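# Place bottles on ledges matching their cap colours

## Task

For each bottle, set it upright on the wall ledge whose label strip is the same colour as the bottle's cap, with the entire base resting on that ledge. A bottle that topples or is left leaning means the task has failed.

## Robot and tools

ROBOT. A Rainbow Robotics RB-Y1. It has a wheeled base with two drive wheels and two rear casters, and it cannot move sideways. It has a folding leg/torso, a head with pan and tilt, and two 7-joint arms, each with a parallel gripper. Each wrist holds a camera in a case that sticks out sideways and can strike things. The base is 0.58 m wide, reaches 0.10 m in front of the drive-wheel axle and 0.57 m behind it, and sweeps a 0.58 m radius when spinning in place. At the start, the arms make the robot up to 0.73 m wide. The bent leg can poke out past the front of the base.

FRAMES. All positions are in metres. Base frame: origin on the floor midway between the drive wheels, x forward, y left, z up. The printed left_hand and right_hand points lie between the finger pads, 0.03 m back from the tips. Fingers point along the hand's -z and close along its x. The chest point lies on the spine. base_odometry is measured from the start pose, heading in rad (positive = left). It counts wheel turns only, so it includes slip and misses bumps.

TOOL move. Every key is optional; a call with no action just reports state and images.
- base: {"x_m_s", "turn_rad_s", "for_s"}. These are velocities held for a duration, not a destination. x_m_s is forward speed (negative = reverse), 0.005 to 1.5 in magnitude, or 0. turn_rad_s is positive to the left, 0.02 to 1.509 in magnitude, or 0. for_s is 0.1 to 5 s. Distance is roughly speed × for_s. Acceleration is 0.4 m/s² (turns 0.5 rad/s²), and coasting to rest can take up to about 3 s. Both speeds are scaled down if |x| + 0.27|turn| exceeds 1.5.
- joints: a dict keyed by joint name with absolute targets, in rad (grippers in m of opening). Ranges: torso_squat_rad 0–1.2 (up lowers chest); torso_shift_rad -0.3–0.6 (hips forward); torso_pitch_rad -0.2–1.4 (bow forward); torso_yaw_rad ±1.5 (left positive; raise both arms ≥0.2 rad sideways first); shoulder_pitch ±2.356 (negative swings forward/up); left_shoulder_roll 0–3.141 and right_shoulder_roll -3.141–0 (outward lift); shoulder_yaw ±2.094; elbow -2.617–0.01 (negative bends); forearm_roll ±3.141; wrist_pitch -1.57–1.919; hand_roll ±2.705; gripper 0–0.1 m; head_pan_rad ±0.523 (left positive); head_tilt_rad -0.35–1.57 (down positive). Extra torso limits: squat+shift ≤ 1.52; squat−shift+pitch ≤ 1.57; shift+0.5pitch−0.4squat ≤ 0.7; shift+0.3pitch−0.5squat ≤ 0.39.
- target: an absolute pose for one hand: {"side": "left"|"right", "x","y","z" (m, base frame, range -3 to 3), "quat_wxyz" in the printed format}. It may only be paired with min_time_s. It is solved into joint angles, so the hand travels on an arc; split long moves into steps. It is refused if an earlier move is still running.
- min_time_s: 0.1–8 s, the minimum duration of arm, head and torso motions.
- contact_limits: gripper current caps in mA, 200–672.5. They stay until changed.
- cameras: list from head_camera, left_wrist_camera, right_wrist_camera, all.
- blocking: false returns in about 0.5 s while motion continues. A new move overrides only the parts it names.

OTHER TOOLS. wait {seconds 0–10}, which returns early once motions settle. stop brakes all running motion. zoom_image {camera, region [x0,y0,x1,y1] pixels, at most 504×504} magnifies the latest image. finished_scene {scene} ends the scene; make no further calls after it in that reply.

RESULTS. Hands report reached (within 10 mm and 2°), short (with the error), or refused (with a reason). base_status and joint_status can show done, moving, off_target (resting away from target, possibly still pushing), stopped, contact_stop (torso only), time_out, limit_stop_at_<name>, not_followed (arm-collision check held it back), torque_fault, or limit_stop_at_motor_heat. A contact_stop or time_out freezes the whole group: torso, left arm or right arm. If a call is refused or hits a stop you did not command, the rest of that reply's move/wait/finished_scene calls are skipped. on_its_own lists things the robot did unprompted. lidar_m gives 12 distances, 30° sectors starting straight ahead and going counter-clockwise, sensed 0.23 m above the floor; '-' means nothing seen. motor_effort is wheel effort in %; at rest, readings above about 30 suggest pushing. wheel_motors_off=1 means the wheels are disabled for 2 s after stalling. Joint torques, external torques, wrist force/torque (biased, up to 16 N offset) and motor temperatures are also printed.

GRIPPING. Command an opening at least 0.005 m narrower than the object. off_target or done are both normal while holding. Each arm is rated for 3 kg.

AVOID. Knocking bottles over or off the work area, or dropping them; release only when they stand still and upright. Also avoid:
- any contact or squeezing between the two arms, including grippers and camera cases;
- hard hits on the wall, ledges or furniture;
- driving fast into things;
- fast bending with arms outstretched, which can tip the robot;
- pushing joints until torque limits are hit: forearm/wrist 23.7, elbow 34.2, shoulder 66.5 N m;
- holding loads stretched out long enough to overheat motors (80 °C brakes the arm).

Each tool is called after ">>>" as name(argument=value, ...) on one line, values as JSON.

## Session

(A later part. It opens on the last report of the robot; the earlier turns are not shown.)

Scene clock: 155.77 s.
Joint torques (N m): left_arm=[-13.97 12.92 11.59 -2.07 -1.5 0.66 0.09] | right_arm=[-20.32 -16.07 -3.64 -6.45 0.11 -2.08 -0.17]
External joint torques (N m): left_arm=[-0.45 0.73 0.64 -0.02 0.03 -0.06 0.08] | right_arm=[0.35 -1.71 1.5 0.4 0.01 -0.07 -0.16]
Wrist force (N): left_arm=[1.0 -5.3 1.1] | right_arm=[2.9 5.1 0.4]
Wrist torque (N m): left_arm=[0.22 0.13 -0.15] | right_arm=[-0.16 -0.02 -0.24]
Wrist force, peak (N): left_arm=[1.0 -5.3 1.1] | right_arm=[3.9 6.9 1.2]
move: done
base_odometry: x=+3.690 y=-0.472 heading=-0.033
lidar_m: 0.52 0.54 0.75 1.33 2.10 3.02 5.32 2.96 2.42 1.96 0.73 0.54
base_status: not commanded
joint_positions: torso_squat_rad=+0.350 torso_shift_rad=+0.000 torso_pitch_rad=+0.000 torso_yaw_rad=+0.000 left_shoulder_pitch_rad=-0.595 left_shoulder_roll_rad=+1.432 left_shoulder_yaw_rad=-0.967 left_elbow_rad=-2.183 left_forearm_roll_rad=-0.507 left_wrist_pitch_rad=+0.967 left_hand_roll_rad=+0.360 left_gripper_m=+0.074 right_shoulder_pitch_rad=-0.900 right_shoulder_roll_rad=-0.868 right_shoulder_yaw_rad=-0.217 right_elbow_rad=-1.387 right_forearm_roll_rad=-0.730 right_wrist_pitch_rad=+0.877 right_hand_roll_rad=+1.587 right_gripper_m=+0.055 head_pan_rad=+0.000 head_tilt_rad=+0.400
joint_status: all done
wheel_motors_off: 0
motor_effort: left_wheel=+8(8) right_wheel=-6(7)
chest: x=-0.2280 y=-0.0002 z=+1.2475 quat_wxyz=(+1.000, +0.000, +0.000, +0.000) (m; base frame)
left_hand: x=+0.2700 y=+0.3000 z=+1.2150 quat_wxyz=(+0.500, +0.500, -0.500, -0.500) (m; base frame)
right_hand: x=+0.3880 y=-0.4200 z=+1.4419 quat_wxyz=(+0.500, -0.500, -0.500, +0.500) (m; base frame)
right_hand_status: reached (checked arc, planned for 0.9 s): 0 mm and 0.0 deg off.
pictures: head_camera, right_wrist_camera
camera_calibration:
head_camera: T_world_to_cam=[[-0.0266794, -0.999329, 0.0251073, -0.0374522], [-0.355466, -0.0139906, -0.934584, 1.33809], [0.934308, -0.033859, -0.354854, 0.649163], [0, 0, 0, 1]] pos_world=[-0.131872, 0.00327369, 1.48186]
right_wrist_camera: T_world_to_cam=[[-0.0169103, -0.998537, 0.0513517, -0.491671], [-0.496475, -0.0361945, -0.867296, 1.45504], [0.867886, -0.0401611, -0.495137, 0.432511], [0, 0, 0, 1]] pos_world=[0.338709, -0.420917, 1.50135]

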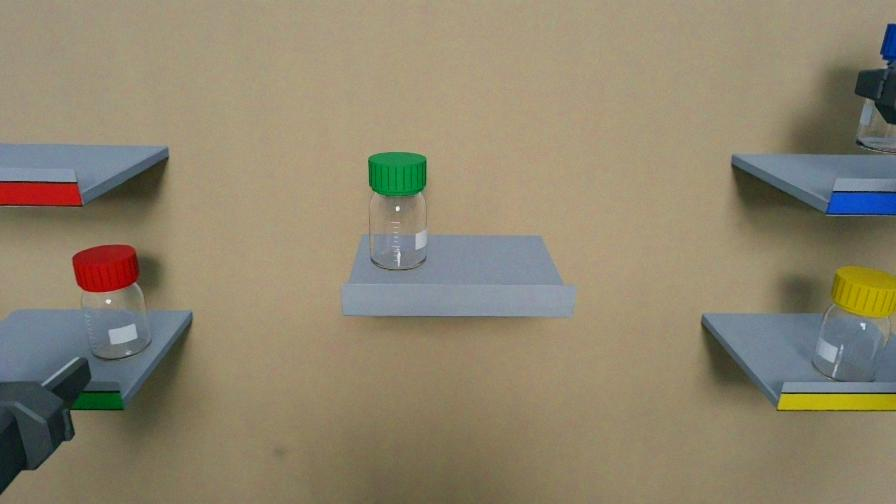

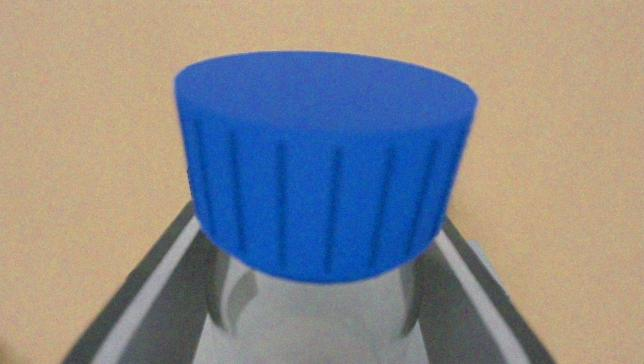

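>>> move(target={"side": "right", "x": 0.388, "y": -0.42, "z": 1.411, "quat_wxyz": [0.5, -0.5, -0.5, 0.5]})

>>> move(target={"side": "right", "x": 0.388, "y": -0.42, "z": 1.408, "quat_wxyz": [0.5, -0.5, -0.5, 0.5]})

Scene clock: 157.57 s.
Joint torques (N m): left_arm=[-13.88 13.57 11.45 -1.98 -1.41 0.68 -0.01] | right_arm=[-17.38 -14.54 -4.56 -5.04 -0.19 -0.98 -0.01]
External joint torques (N m): left_arm=[-0.35 1.38 0.5 0.07 0.12 -0.04 -0.03] | right_arm=[2.96 0.19 0.83 2.05 -0.32 1.02 -0.01]
Wrist force (N): left_arm=[1.2 -5.1 1.0] | right_arm=[1.6 0.9 2.2]
Wrist torque (N m): left_arm=[0.20 0.17 -0.16] | right_arm=[-0.27 0.08 -0.07]
Wrist force, peak (N): left_arm=[1.0 -5.4 1.1] | right_arm=[2.9 7.4 1.0]
move: done
base_odometry: x=+3.690 y=-0.472 heading=-0.033
lidar_m: 0.51 0.54 0.75 1.33 2.09 3.02 5.32 2.97 2.42 1.96 0.73 0.53
base_status: not commanded
joint_positions: torso_squat_rad=+0.350 torso_shift_rad=+0.000 torso_pitch_rad=+0.000 torso_yaw_rad=+0.000 left_shoulder_pitch_rad=-0.595 left_shoulder_roll_rad=+1.432 left_shoulder_yaw_rad=-0.967 left_elbow_rad=-2.183 left_forearm_roll_rad=-0.507 left_wrist_pitch_rad=+0.967 left_hand_roll_rad=+0.360 left_gripper_m=+0.074 right_shoulder_pitch_rad=-0.812 right_shoulder_roll_rad=-0.836 right_shoulder_yaw_rad=-0.230 right_elbow_rad=-1.433 right_forearm_roll_rad=-0.722 right_wrist_pitch_rad=+0.829 right_hand_roll_rad=+1.588 right_gripper_m=+0.055 head_pan_rad=+0.000 head_tilt_rad=+0.400
joint_status: all done
wheel_motors_off: 0
motor_effort: left_wheel=+8(8) right_wheel=-7(7)
chest: x=-0.2281 y=-0.0002 z=+1.2475 quat_wxyz=(+1.000, +0.000, +0.000, +0.000) (m; base frame)
left_hand: x=+0.2699 y=+0.3000 z=+1.2151 quat_wxyz=(+0.500, +0.500, -0.500, -0.500) (m; base frame)
right_hand: x=+0.3877 y=-0.4200 z=+1.4118 quat_wxyz=(+0.500, -0.501, -0.500, +0.500) (m; base frame)
right_hand_status: reached (checked arc, planned for 0.3 s): 1 mm and 0.1 deg off.
pictures: none

Scene clock: 158.10 s.
Joint torques (N m): left_arm=[-13.84 12.86 11.32 -2.08 -1.48 0.71 -0.02] | right_arm=[-11.41 -11.56 -2.26 -2.51 -0.78 1.7 -0.26]
External joint torques (N m): left_arm=[-0.31 0.67 0.37 -0.02 0.04 -0.01 -0.04] | right_arm=[8.91 3.19 3.15 4.64 -0.84 3.71 -0.25]
Wrist force (N): left_arm=[0.9 -5.1 1.4] | right_arm=[-0.1 -9.8 -3.4]
Wrist torque (N m): left_arm=[0.19 0.11 -0.14] | right_arm=[-0.51 0.03 0.21]
Wrist force, peak (N): left_arm=[1.1 -5.4 1.2] | right_arm=[-0.3 -16.9 -1.6]
move: done
base_odometry: x=+3.690 y=-0.472 heading=-0.033
lidar_m: 0.52 0.54 0.75 1.32 2.09 3.03 5.33 2.97 2.42 1.96 0.73 0.54
base_status: not commanded
joint_positions: torso_squat_rad=+0.350 torso_shift_rad=+0.000 torso_pitch_rad=+0.000 torso_yaw_rad=+0.000 left_shoulder_pitch_rad=-0.595 left_shoulder_roll_rad=+1.432 left_shoulder_yaw_rad=-0.967 left_elbow_rad=-2.183 left_forearm_roll_rad=-0.507 left_wrist_pitch_rad=+0.967 left_hand_roll_rad=+0.360 left_gripper_m=+0.074 right_shoulder_pitch_rad=-0.805 right_shoulder_roll_rad=-0.834 right_shoulder_yaw_rad=-0.231 right_elbow_rad=-1.437 right_forearm_roll_rad=-0.721 right_wrist_pitch_rad=+0.823 right_hand_roll_rad=+1.589 right_gripper_m=+0.055 head_pan_rad=+0.000 head_tilt_rad=+0.400
joint_status: all done
wheel_motors_off: 0
motor_effort: left_wheel=+8(8) right_wheel=-6(7)
chest: x=-0.2282 y=-0.0001 z=+1.2475 quat_wxyz=(+1.000, +0.000, +0.000, +0.000) (m; base frame)
left_hand: x=+0.2698 y=+0.3000 z=+1.2151 quat_wxyz=(+0.500, +0.500, -0.500, -0.500) (m; base frame)
right_hand: x=+0.3875 y=-0.4199 z=+1.4104 quat_wxyz=(+0.499, -0.501, -0.501, +0.499) (m; base frame)
right_hand_status: reached (checked arc, planned for 0.1 s): 2 mm and 0.3 deg off.
pictures: none

>>> move(joints={"right_gripper_m": 0.09})

>>> move(target={"side": "right", "x": 0.26, "y": -0.42, "z": 1.415, "quat_wxyz": [0.5, -0.5, -0.5, 0.5]}, cameras=["head_camera", "left_wrist_camera", "right_wrist_camera"])

Scene clock: 159.30 s.
Joint torques (N m): left_arm=[-13.67 13.04 11.47 -1.9 -1.52 0.8 -0.14] | right_arm=[-17.92 -14.66 -3.05 -6.06 -0.04 -1.65 -0.08]
External joint torques (N m): left_arm=[-0.14 0.85 0.52 0.15 0.01 0.08 -0.15] | right_arm=[2.4 0.1 2.36 1.06 -0.14 0.36 -0.08]
Wrist force (N): left_arm=[0.8 -5.0 0.9] | right_arm=[2.6 5.3 0.6]
Wrist torque (N m): left_arm=[0.20 0.11 -0.14] | right_arm=[-0.35 0.00 -0.21]
Wrist force, peak (N): left_arm=[1.1 -5.5 1.2] | right_arm=[1.0 -11.5 -2.3]
move: done
base_odometry: x=+3.690 y=-0.472 heading=-0.033
lidar_m: 0.52 0.54 0.74 1.33 2.09 3.02 5.32 2.96 2.42 1.96 0.73 0.54
base_status: not commanded
joint_positions: torso_squat_rad=+0.350 torso_shift_rad=+0.000 torso_pitch_rad=+0.000 torso_yaw_rad=+0.000 left_shoulder_pitch_rad=-0.595 left_shoulder_roll_rad=+1.432 left_shoulder_yaw_rad=-0.967 left_elbow_rad=-2.183 left_forearm_roll_rad=-0.507 left_wrist_pitch_rad=+0.967 left_hand_roll_rad=+0.360 left_gripper_m=+0.074 right_shoulder_pitch_rad=-0.804 right_shoulder_roll_rad=-0.833 right_shoulder_yaw_rad=-0.231 right_elbow_rad=-1.436 right_forearm_roll_rad=-0.721 right_wrist_pitch_rad=+0.824 right_hand_roll_rad=+1.589 right_gripper_m=+0.090 head_pan_rad=+0.000 head_tilt_rad=+0.400
joint_status: all done
wheel_motors_off: 0
motor_effort: left_wheel=+8(8) right_wheel=-6(7)
chest: x=-0.2281 y=-0.0002 z=+1.2475 quat_wxyz=(+1.000, +0.000, +0.000, +0.000) (m; base frame)
left_hand: x=+0.2699 y=+0.3000 z=+1.2151 quat_wxyz=(+0.500, +0.500, -0.500, -0.500) (m; base frame)
right_hand: x=+0.3879 y=-0.4201 z=+1.4086 quat_wxyz=(+0.500, -0.500, -0.500, +0.500) (m; base frame)
pictures: none

Scene clock: 160.57 s.
Joint torques (N m): left_arm=[-13.85 12.76 11.58 -2.01 -1.58 0.66 0.02] | right_arm=[-11.91 -17.47 -6.06 -3.43 0.48 -2.02 -0.01]
External joint torques (N m): left_arm=[-0.32 0.57 0.63 0.05 -0.05 -0.06 0] | right_arm=[1.51 -1.66 0.39 0.57 0.03 -0.06 0]
Wrist force (N): left_arm=[0.9 -5.2 1.2] | right_arm=[2.7 4.8 1.1]
Wrist torque (N m): left_arm=[0.21 0.13 -0.14] | right_arm=[-0.24 0.00 -0.03]
Wrist force, peak (N): left_arm=[1.1 -5.5 0.9] | right_arm=[3.6 5.1 1.7]
move: done
base_odometry: x=+3.690 y=-0.472 heading=-0.033
lidar_m: 0.52 0.54 0.75 1.33 2.08 3.02 5.32 2.96 2.42 1.96 0.73 0.54
base_status: not commanded
joint_positions: torso_squat_rad=+0.350 torso_shift_rad=+0.000 torso_pitch_rad=+0.000 torso_yaw_rad=+0.000 left_shoulder_pitch_rad=-0.595 left_shoulder_roll_rad=+1.432 left_shoulder_yaw_rad=-0.967 left_elbow_rad=-2.183 left_forearm_roll_rad=-0.507 left_wrist_pitch_rad=+0.967 left_hand_roll_rad=+0.360 left_gripper_m=+0.074 right_shoulder_pitch_rad=-0.403 right_shoulder_roll_rad=-0.945 right_shoulder_yaw_rad=-0.494 right_elbow_rad=-2.011 right_forearm_roll_rad=-0.815 right_wrist_pitch_rad=+1.048 right_hand_roll_rad=+1.357 right_gripper_m=+0.090 head_pan_rad=+0.000 head_tilt_rad=+0.400
joint_status: all done
wheel_motors_off: 0
motor_effort: left_wheel=+8(9) right_wheel=-6(7)
chest: x=-0.2280 y=-0.0002 z=+1.2475 quat_wxyz=(+1.000, +0.000, +0.000, +0.000) (m; base frame)
left_hand: x=+0.2700 y=+0.3000 z=+1.2150 quat_wxyz=(+0.500, +0.500, -0.500, -0.500) (m; base frame)
right_hand: x=+0.2604 y=-0.4200 z=+1.4152 quat_wxyz=(+0.500, -0.500, -0.500, +0.500) (m; base frame)
right_hand_status: reached (checked arc, planned for 0.9 s): 0 mm and 0.0 deg off.
pictures: head_camera, left_wrist_camera, right_wrist_camera
camera_calibration:
head_camera: T_world_to_cam=[[-0.026736, -0.999324, 0.0252367, -0.0375536], [-0.355471, -0.0140914, -0.934581, 1.33805], [0.934305, -0.0339579, -0.354854, 0.649259], [0, 0, 0, 1]] pos_world=[-0.131972, 0.00337414, 1.48186]
left_wrist_camera: T_world_to_cam=[[-0.0356374, -0.999349, -0.00558643, 0.315159], [-0.467597, 0.0216146, -0.883677, 1.2207], [0.883223, -0.0288798, -0.468063, 0.413141], [0, 0, 0, 1]] pos_world=[0.217131, 0.3005, 1.27384]
right_wrist_camera: T_world_to_cam=[[-0.0169187, -0.998507, 0.0519373, -0.493306], [-0.496608, -0.0366928, -0.867199, 1.36826], [0.86781, -0.0404643, -0.495245, 0.529995], [0, 0, 0, 1]] pos_world=[0.211209, -0.420918, 1.47466]

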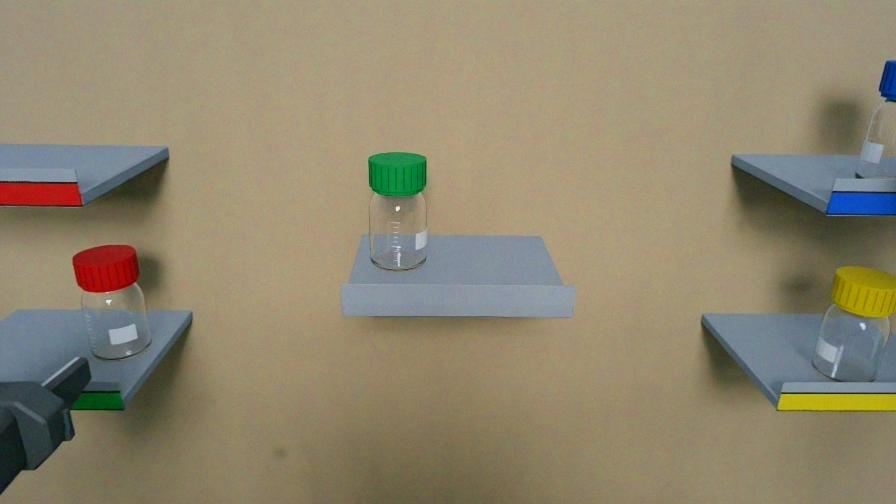

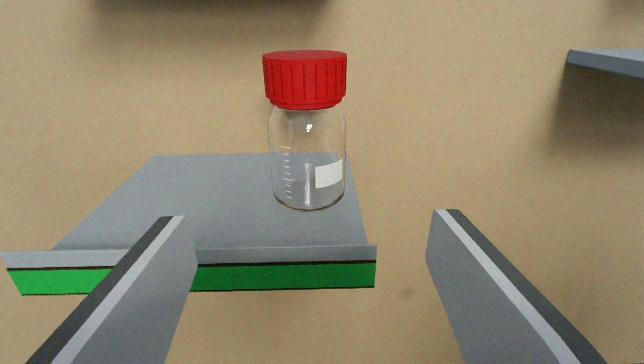

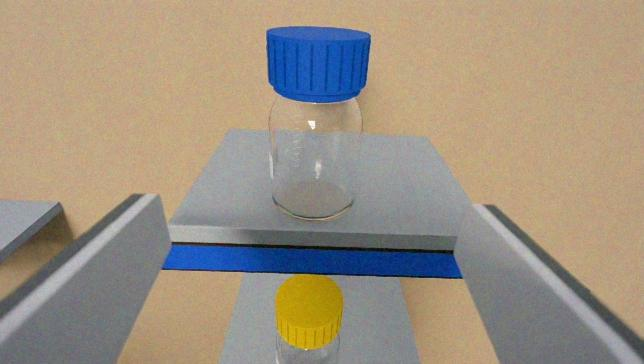

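>>> move(joints={"left_gripper_m": 0.09, "head_pan_rad": 0.45, "head_tilt_rad": 0.4})

>>> move(target={"side": "left", "x": 0.34, "y": 0.305, "z": 1.203, "quat_wxyz": [0.5, 0.5, -0.5, -0.5]}, cameras=["head_camera", "left_wrist_camera"])

>>> zoom_image(camera="left_wrist_camera", region=[200, 0, 460, 364])

>>> zoom_image(camera="head_camera", region=[250, 200, 600, 450])

Scene clock: 162.37 s.
Joint torques (N m): left_arm=[-13.84 13.46 11.39 -2.06 -1.47 0.71 -0.03] | right_arm=[-12.26 -17.24 -5.73 -3.2 0.32 -1.92 0.21]
External joint torques (N m): left_arm=[-0.32 1.26 0.44 -0.01 0.06 -0.01 -0.04] | right_arm=[1.16 -1.44 0.72 0.79 -0.14 0.04 0.22]
Wrist force (N): left_arm=[1.0 -5.0 1.0] | right_arm=[3.4 5.5 0.3]
Wrist torque (N m): left_arm=[0.17 0.13 -0.15] | right_arm=[-0.36 0.09 0.00]
Wrist force, peak (N): left_arm=[0.9 -5.3 1.3] | right_arm=[3.4 5.5 0.3]
move: done
base_odometry: x=+3.690 y=-0.472 heading=-0.033
lidar_m: 0.52 0.54 0.75 1.32 2.09 3.02 5.32 2.96 2.43 1.96 0.73 0.54
base_status: not commanded
joint_positions: torso_squat_rad=+0.350 torso_shift_rad=+0.000 torso_pitch_rad=+0.000 torso_yaw_rad=+0.000 left_shoulder_pitch_rad=-0.595 left_shoulder_roll_rad=+1.432 left_shoulder_yaw_rad=-0.967 left_elbow_rad=-2.183 left_forearm_roll_rad=-0.507 left_wrist_pitch_rad=+0.967 left_hand_roll_rad=+0.360 left_gripper_m=+0.090 right_shoulder_pitch_rad=-0.403 right_shoulder_roll_rad=-0.945 right_shoulder_yaw_rad=-0.494 right_elbow_rad=-2.011 right_forearm_roll_rad=-0.815 right_wrist_pitch_rad=+1.048 right_hand_roll_rad=+1.357 right_gripper_m=+0.090 head_pan_rad=+0.450 head_tilt_rad=+0.400
joint_status: all done
wheel_motors_off: 0
motor_effort: left_wheel=+8(8) right_wheel=-7(8)
chest: x=-0.2280 y=-0.0002 z=+1.2475 quat_wxyz=(+1.000, +0.000, +0.000, +0.000) (m; base frame)
left_hand: x=+0.2700 y=+0.3000 z=+1.2150 quat_wxyz=(+0.500, +0.500, -0.500, -0.500) (m; base frame)
right_hand: x=+0.2604 y=-0.4200 z=+1.4152 quat_wxyz=(+0.500, -0.500, -0.500, +0.500) (m; base frame)
pictures: none

Scene clock: 163.57 s.
Joint torques (N m): left_arm=[-16.96 13.45 10.42 -1.62 -1.35 0.67 0.14] | right_arm=[-12.71 -17.79 -5.85 -3.68 0.33 -1.85 0.22]
External joint torques (N m): left_arm=[0.01 1.13 -1.47 0.4 -0.04 0 0.13] | right_arm=[0.71 -1.98 0.59 0.32 -0.13 0.11 0.23]
Wrist force (N): left_arm=[0.9 -4.7 1.2] | right_arm=[2.1 4.4 0.6]
Wrist torque (N m): left_arm=[0.16 0.11 -0.03] | right_arm=[-0.25 -0.02 0.00]
Wrist force, peak (N): left_arm=[2.2 -6.3 1.7] | right_arm=[4.3 5.3 0.7]
move: done
base_odometry: x=+3.690 y=-0.472 heading=-0.033
lidar_m: 0.52 0.54 0.75 1.32 2.10 3.03 5.32 2.97 2.42 1.96 0.74 0.53
base_status: not commanded
joint_positions: torso_squat_rad=+0.350 torso_shift_rad=+0.000 torso_pitch_rad=+0.000 torso_yaw_rad=+0.000 left_shoulder_pitch_rad=-0.709 left_shoulder_roll_rad=+1.249 left_shoulder_yaw_rad=-0.971 left_elbow_rad=-1.852 left_forearm_roll_rad=-0.498 left_wrist_pitch_rad=+0.791 left_hand_roll_rad=+0.333 left_gripper_m=+0.090 right_shoulder_pitch_rad=-0.403 right_shoulder_roll_rad=-0.945 right_shoulder_yaw_rad=-0.494 right_elbow_rad=-2.011 right_forearm_roll_rad=-0.815 right_wrist_pitch_rad=+1.048 right_hand_roll_rad=+1.357 right_gripper_m=+0.090 head_pan_rad=+0.450 head_tilt_rad=+0.400
joint_status: all done
wheel_motors_off: 0
motor_effort: left_wheel=+8(8) right_wheel=-6(7)
chest: x=-0.2280 y=-0.0002 z=+1.2475 quat_wxyz=(+1.000, +0.000, +0.000, +0.000) (m; base frame)
left_hand: x=+0.3400 y=+0.3049 z=+1.2034 quat_wxyz=(+0.500, +0.500, -0.500, -0.500) (m; base frame)
left_hand_status: reached (checked arc, planned for 0.7 s): 0 mm and 0.0 deg off.
right_hand: x=+0.2605 y=-0.4200 z=+1.4152 quat_wxyz=(+0.500, -0.500, -0.500, +0.500) (m; base frame)
pictures: head_camera, left_wrist_camera
camera_calibration:
head_camera: T_world_to_cam=[[0.41062, -0.911456, 0.0252855, 0.052444], [-0.313656, -0.167236, -0.934693, 1.34676], [0.85616, 0.375873, -0.354554, 0.632841], [0, 0, 0, 1]] pos_world=[-0.140929, 0.0351583, 1.48186]
left_wrist_camera: T_world_to_cam=[[-0.0359772, -0.99934, -0.00500221, 0.321936], [-0.466415, 0.0212178, -0.884311, 1.24361], [0.883834, -0.0294819, -0.466871, 0.344617], [0, 0, 0, 1]] pos_world=[0.287038, 0.305497, 1.26224]

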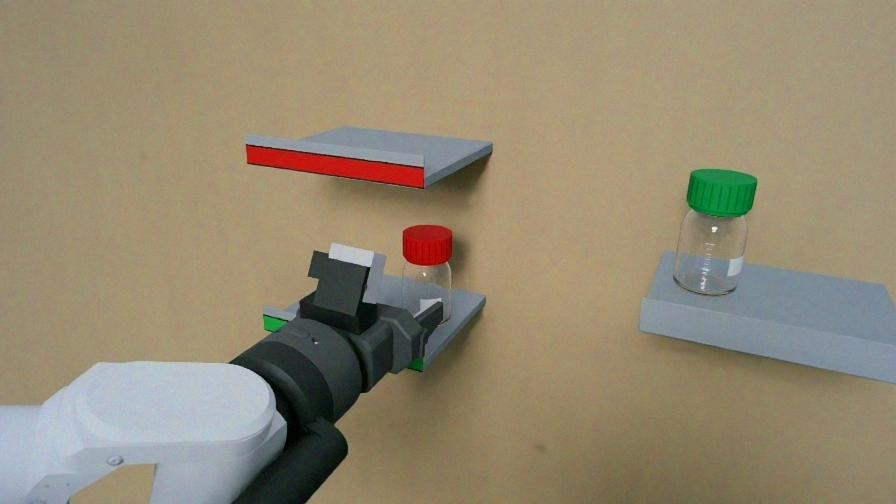

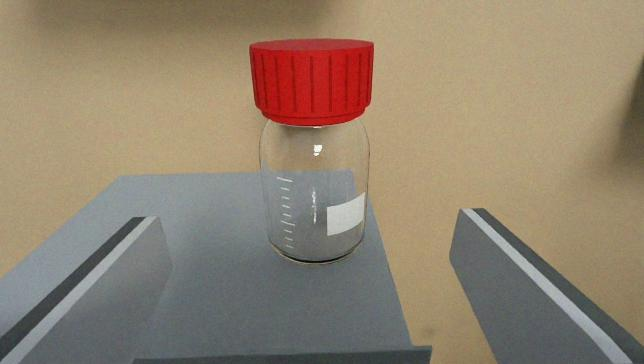

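Scaled by 1.385 from the camera's 644x364 image, which has a finer 1265x715 frame.

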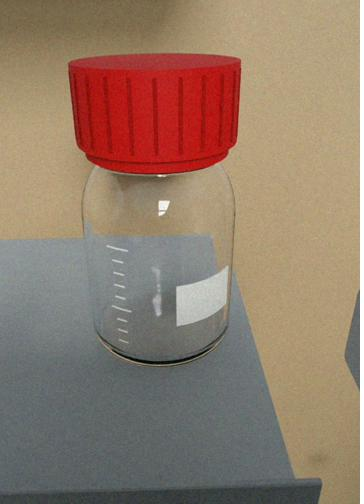

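Scaled by 1.440 from the camera's 896x504 image, which has a finer 1280x720 frame.

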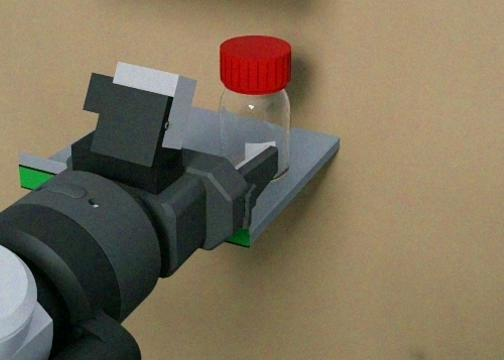

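>>> move(target={"side": "left", "x": 0.36, "y": 0.306, "z": 1.208, "quat_wxyz": [0.5, 0.5, -0.5, -0.5]})

>>> move(target={"side": "left", "x": 0.432, "y": 0.306, "z": 1.208, "quat_wxyz": [0.5, 0.5, -0.5, -0.5]}, cameras=["head_camera", "left_wrist_camera"])

>>> zoom_image(camera="head_camera", region=[250, 200, 600, 450])

Scene clock: 165.87 s.
Joint torques (N m): left_arm=[-18.45 12.68 11.75 -1.58 -1.23 0.64 0.07] | right_arm=[-11.93 -17.84 -6.05 -3.53 0.4 -1.89 0.29]
External joint torques (N m): left_arm=[-0.46 0.36 -0.27 0.32 0.01 0.01 0.05] | right_arm=[1.49 -2.03 0.4 0.47 -0.06 0.07 0.29]
Wrist force (N): left_arm=[1.0 -4.8 0.8] | right_arm=[3.3 5.0 0.8]
Wrist torque (N m): left_arm=[0.17 0.11 -0.04] | right_arm=[-0.34 0.08 -0.02]
Wrist force, peak (N): left_arm=[1.4 -5.4 1.7] | right_arm=[3.6 5.3 1.2]
move: done
base_odometry: x=+3.690 y=-0.472 heading=-0.033
lidar_m: 0.52 0.53 0.74 1.32 2.09 3.02 5.32 2.97 2.43 1.96 0.75 0.53
base_status: not commanded
joint_positions: torso_squat_rad=+0.350 torso_shift_rad=+0.000 torso_pitch_rad=+0.000 torso_yaw_rad=+0.000 left_shoulder_pitch_rad=-0.756 left_shoulder_roll_rad=+1.209 left_shoulder_yaw_rad=-0.971 left_elbow_rad=-1.762 left_forearm_roll_rad=-0.474 left_wrist_pitch_rad=+0.739 left_hand_roll_rad=+0.315 left_gripper_m=+0.090 right_shoulder_pitch_rad=-0.403 right_shoulder_roll_rad=-0.945 right_shoulder_yaw_rad=-0.494 right_elbow_rad=-2.011 right_forearm_roll_rad=-0.815 right_wrist_pitch_rad=+1.048 right_hand_roll_rad=+1.357 right_gripper_m=+0.090 head_pan_rad=+0.450 head_tilt_rad=+0.400
joint_status: all done
wheel_motors_off: 0
motor_effort: left_wheel=+8(8) right_wheel=-6(7)
chest: x=-0.2280 y=-0.0002 z=+1.2475 quat_wxyz=(+1.000, +0.000, +0.000, +0.000) (m; base frame)
left_hand: x=+0.3600 y=+0.3060 z=+1.2083 quat_wxyz=(+0.500, +0.500, -0.500, -0.500) (m; base frame)
left_hand_status: reached (checked arc, planned for 0.3 s): 0 mm and 0.0 deg off.
right_hand: x=+0.2605 y=-0.4200 z=+1.4152 quat_wxyz=(+0.500, -0.500, -0.500, +0.500) (m; base frame)
pictures: none

Scene clock: 167.37 s.
Joint torques (N m): left_arm=[-22.14 13.78 10.79 -1.37 -1 0.84 0.07] | right_arm=[-12.12 -17.31 -6 -3.73 0.53 -1.67 0.08]
External joint torques (N m): left_arm=[-0.42 1.7 -0.52 0.71 -0.08 0.23 0.05] | right_arm=[1.3 -1.51 0.45 0.27 0.08 0.29 0.09]
Wrist force (N): left_arm=[0.9 -4.7 1.0] | right_arm=[2.9 5.4 1.3]
Wrist torque (N m): left_arm=[0.15 0.11 -0.05] | right_arm=[-0.35 0.01 -0.03]
Wrist force, peak (N): left_arm=[0.0 -6.4 2.0] | right_arm=[2.9 5.4 1.3]
move: done
base_odometry: x=+3.690 y=-0.472 heading=-0.033
lidar_m: 0.52 0.54 0.75 1.33 2.09 3.02 5.32 2.96 2.43 1.95 0.74 0.54
base_status: not commanded
joint_positions: torso_squat_rad=+0.350 torso_shift_rad=+0.000 torso_pitch_rad=+0.000 torso_yaw_rad=+0.000 left_shoulder_pitch_rad=-0.903 left_shoulder_roll_rad=+1.005 left_shoulder_yaw_rad=-0.973 left_elbow_rad=-1.357 left_forearm_roll_rad=-0.491 left_wrist_pitch_rad=+0.537 left_hand_roll_rad=+0.302 left_gripper_m=+0.090 right_shoulder_pitch_rad=-0.403 right_shoulder_roll_rad=-0.945 right_shoulder_yaw_rad=-0.494 right_elbow_rad=-2.011 right_forearm_roll_rad=-0.815 right_wrist_pitch_rad=+1.048 right_hand_roll_rad=+1.357 right_gripper_m=+0.090 head_pan_rad=+0.450 head_tilt_rad=+0.400
joint_status: all done
wheel_motors_off: 0
motor_effort: left_wheel=+8(8) right_wheel=-7(7)
chest: x=-0.2280 y=-0.0002 z=+1.2475 quat_wxyz=(+1.000, +0.000, +0.000, +0.000) (m; base frame)
left_hand: x=+0.4314 y=+0.3058 z=+1.2083 quat_wxyz=(+0.501, +0.500, -0.499, -0.500) (m; base frame)
left_hand_status: reached (checked arc, planned for 0.7 s): 1 mm and 0.1 deg off.
right_hand: x=+0.2605 y=-0.4200 z=+1.4152 quat_wxyz=(+0.500, -0.500, -0.500, +0.500) (m; base frame)
pictures: head_camera, left_wrist_camera
camera_calibration:
head_camera: T_world_to_cam=[[0.41062, -0.911456, 0.0252855, 0.052444], [-0.313656, -0.167236, -0.934693, 1.34676], [0.85616, 0.375873, -0.354554, 0.632841], [0, 0, 0, 1]] pos_world=[-0.140929, 0.0351583, 1.48186]
left_wrist_camera: T_world_to_cam=[[-0.0353204, -0.999363, -0.00516642, 0.326023], [-0.468212, 0.0211147, -0.883364, 1.29016], [0.88291, -0.0287818, -0.468659, 0.268378], [0, 0, 0, 1]] pos_world=[0.378628, 0.306299, 1.26714]

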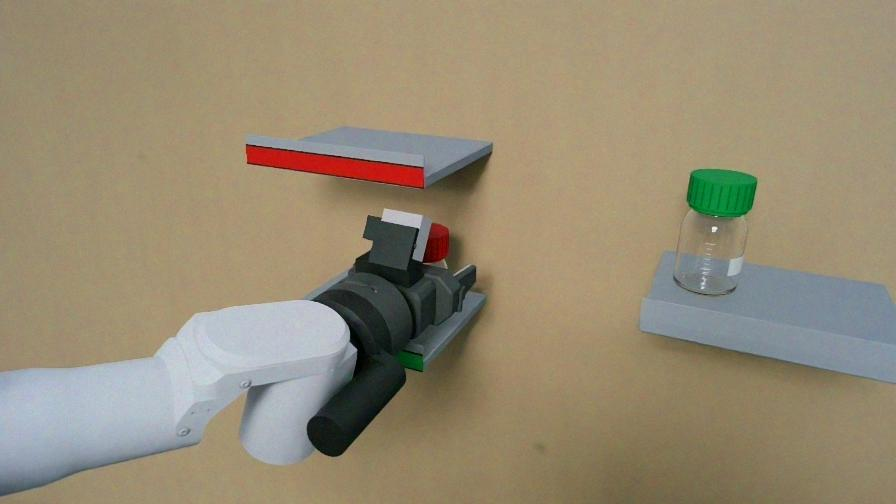

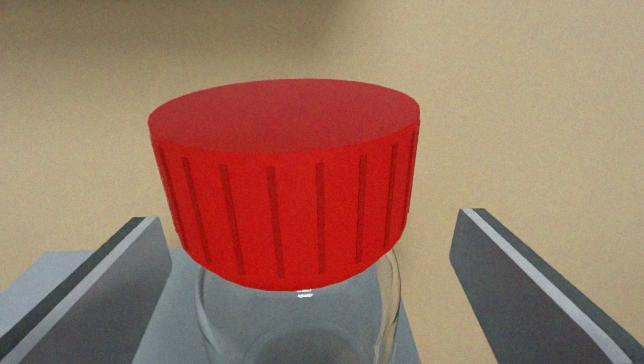

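Scaled by 1.440 from the camera's 896x504 image, which has a finer 1280x720 frame.

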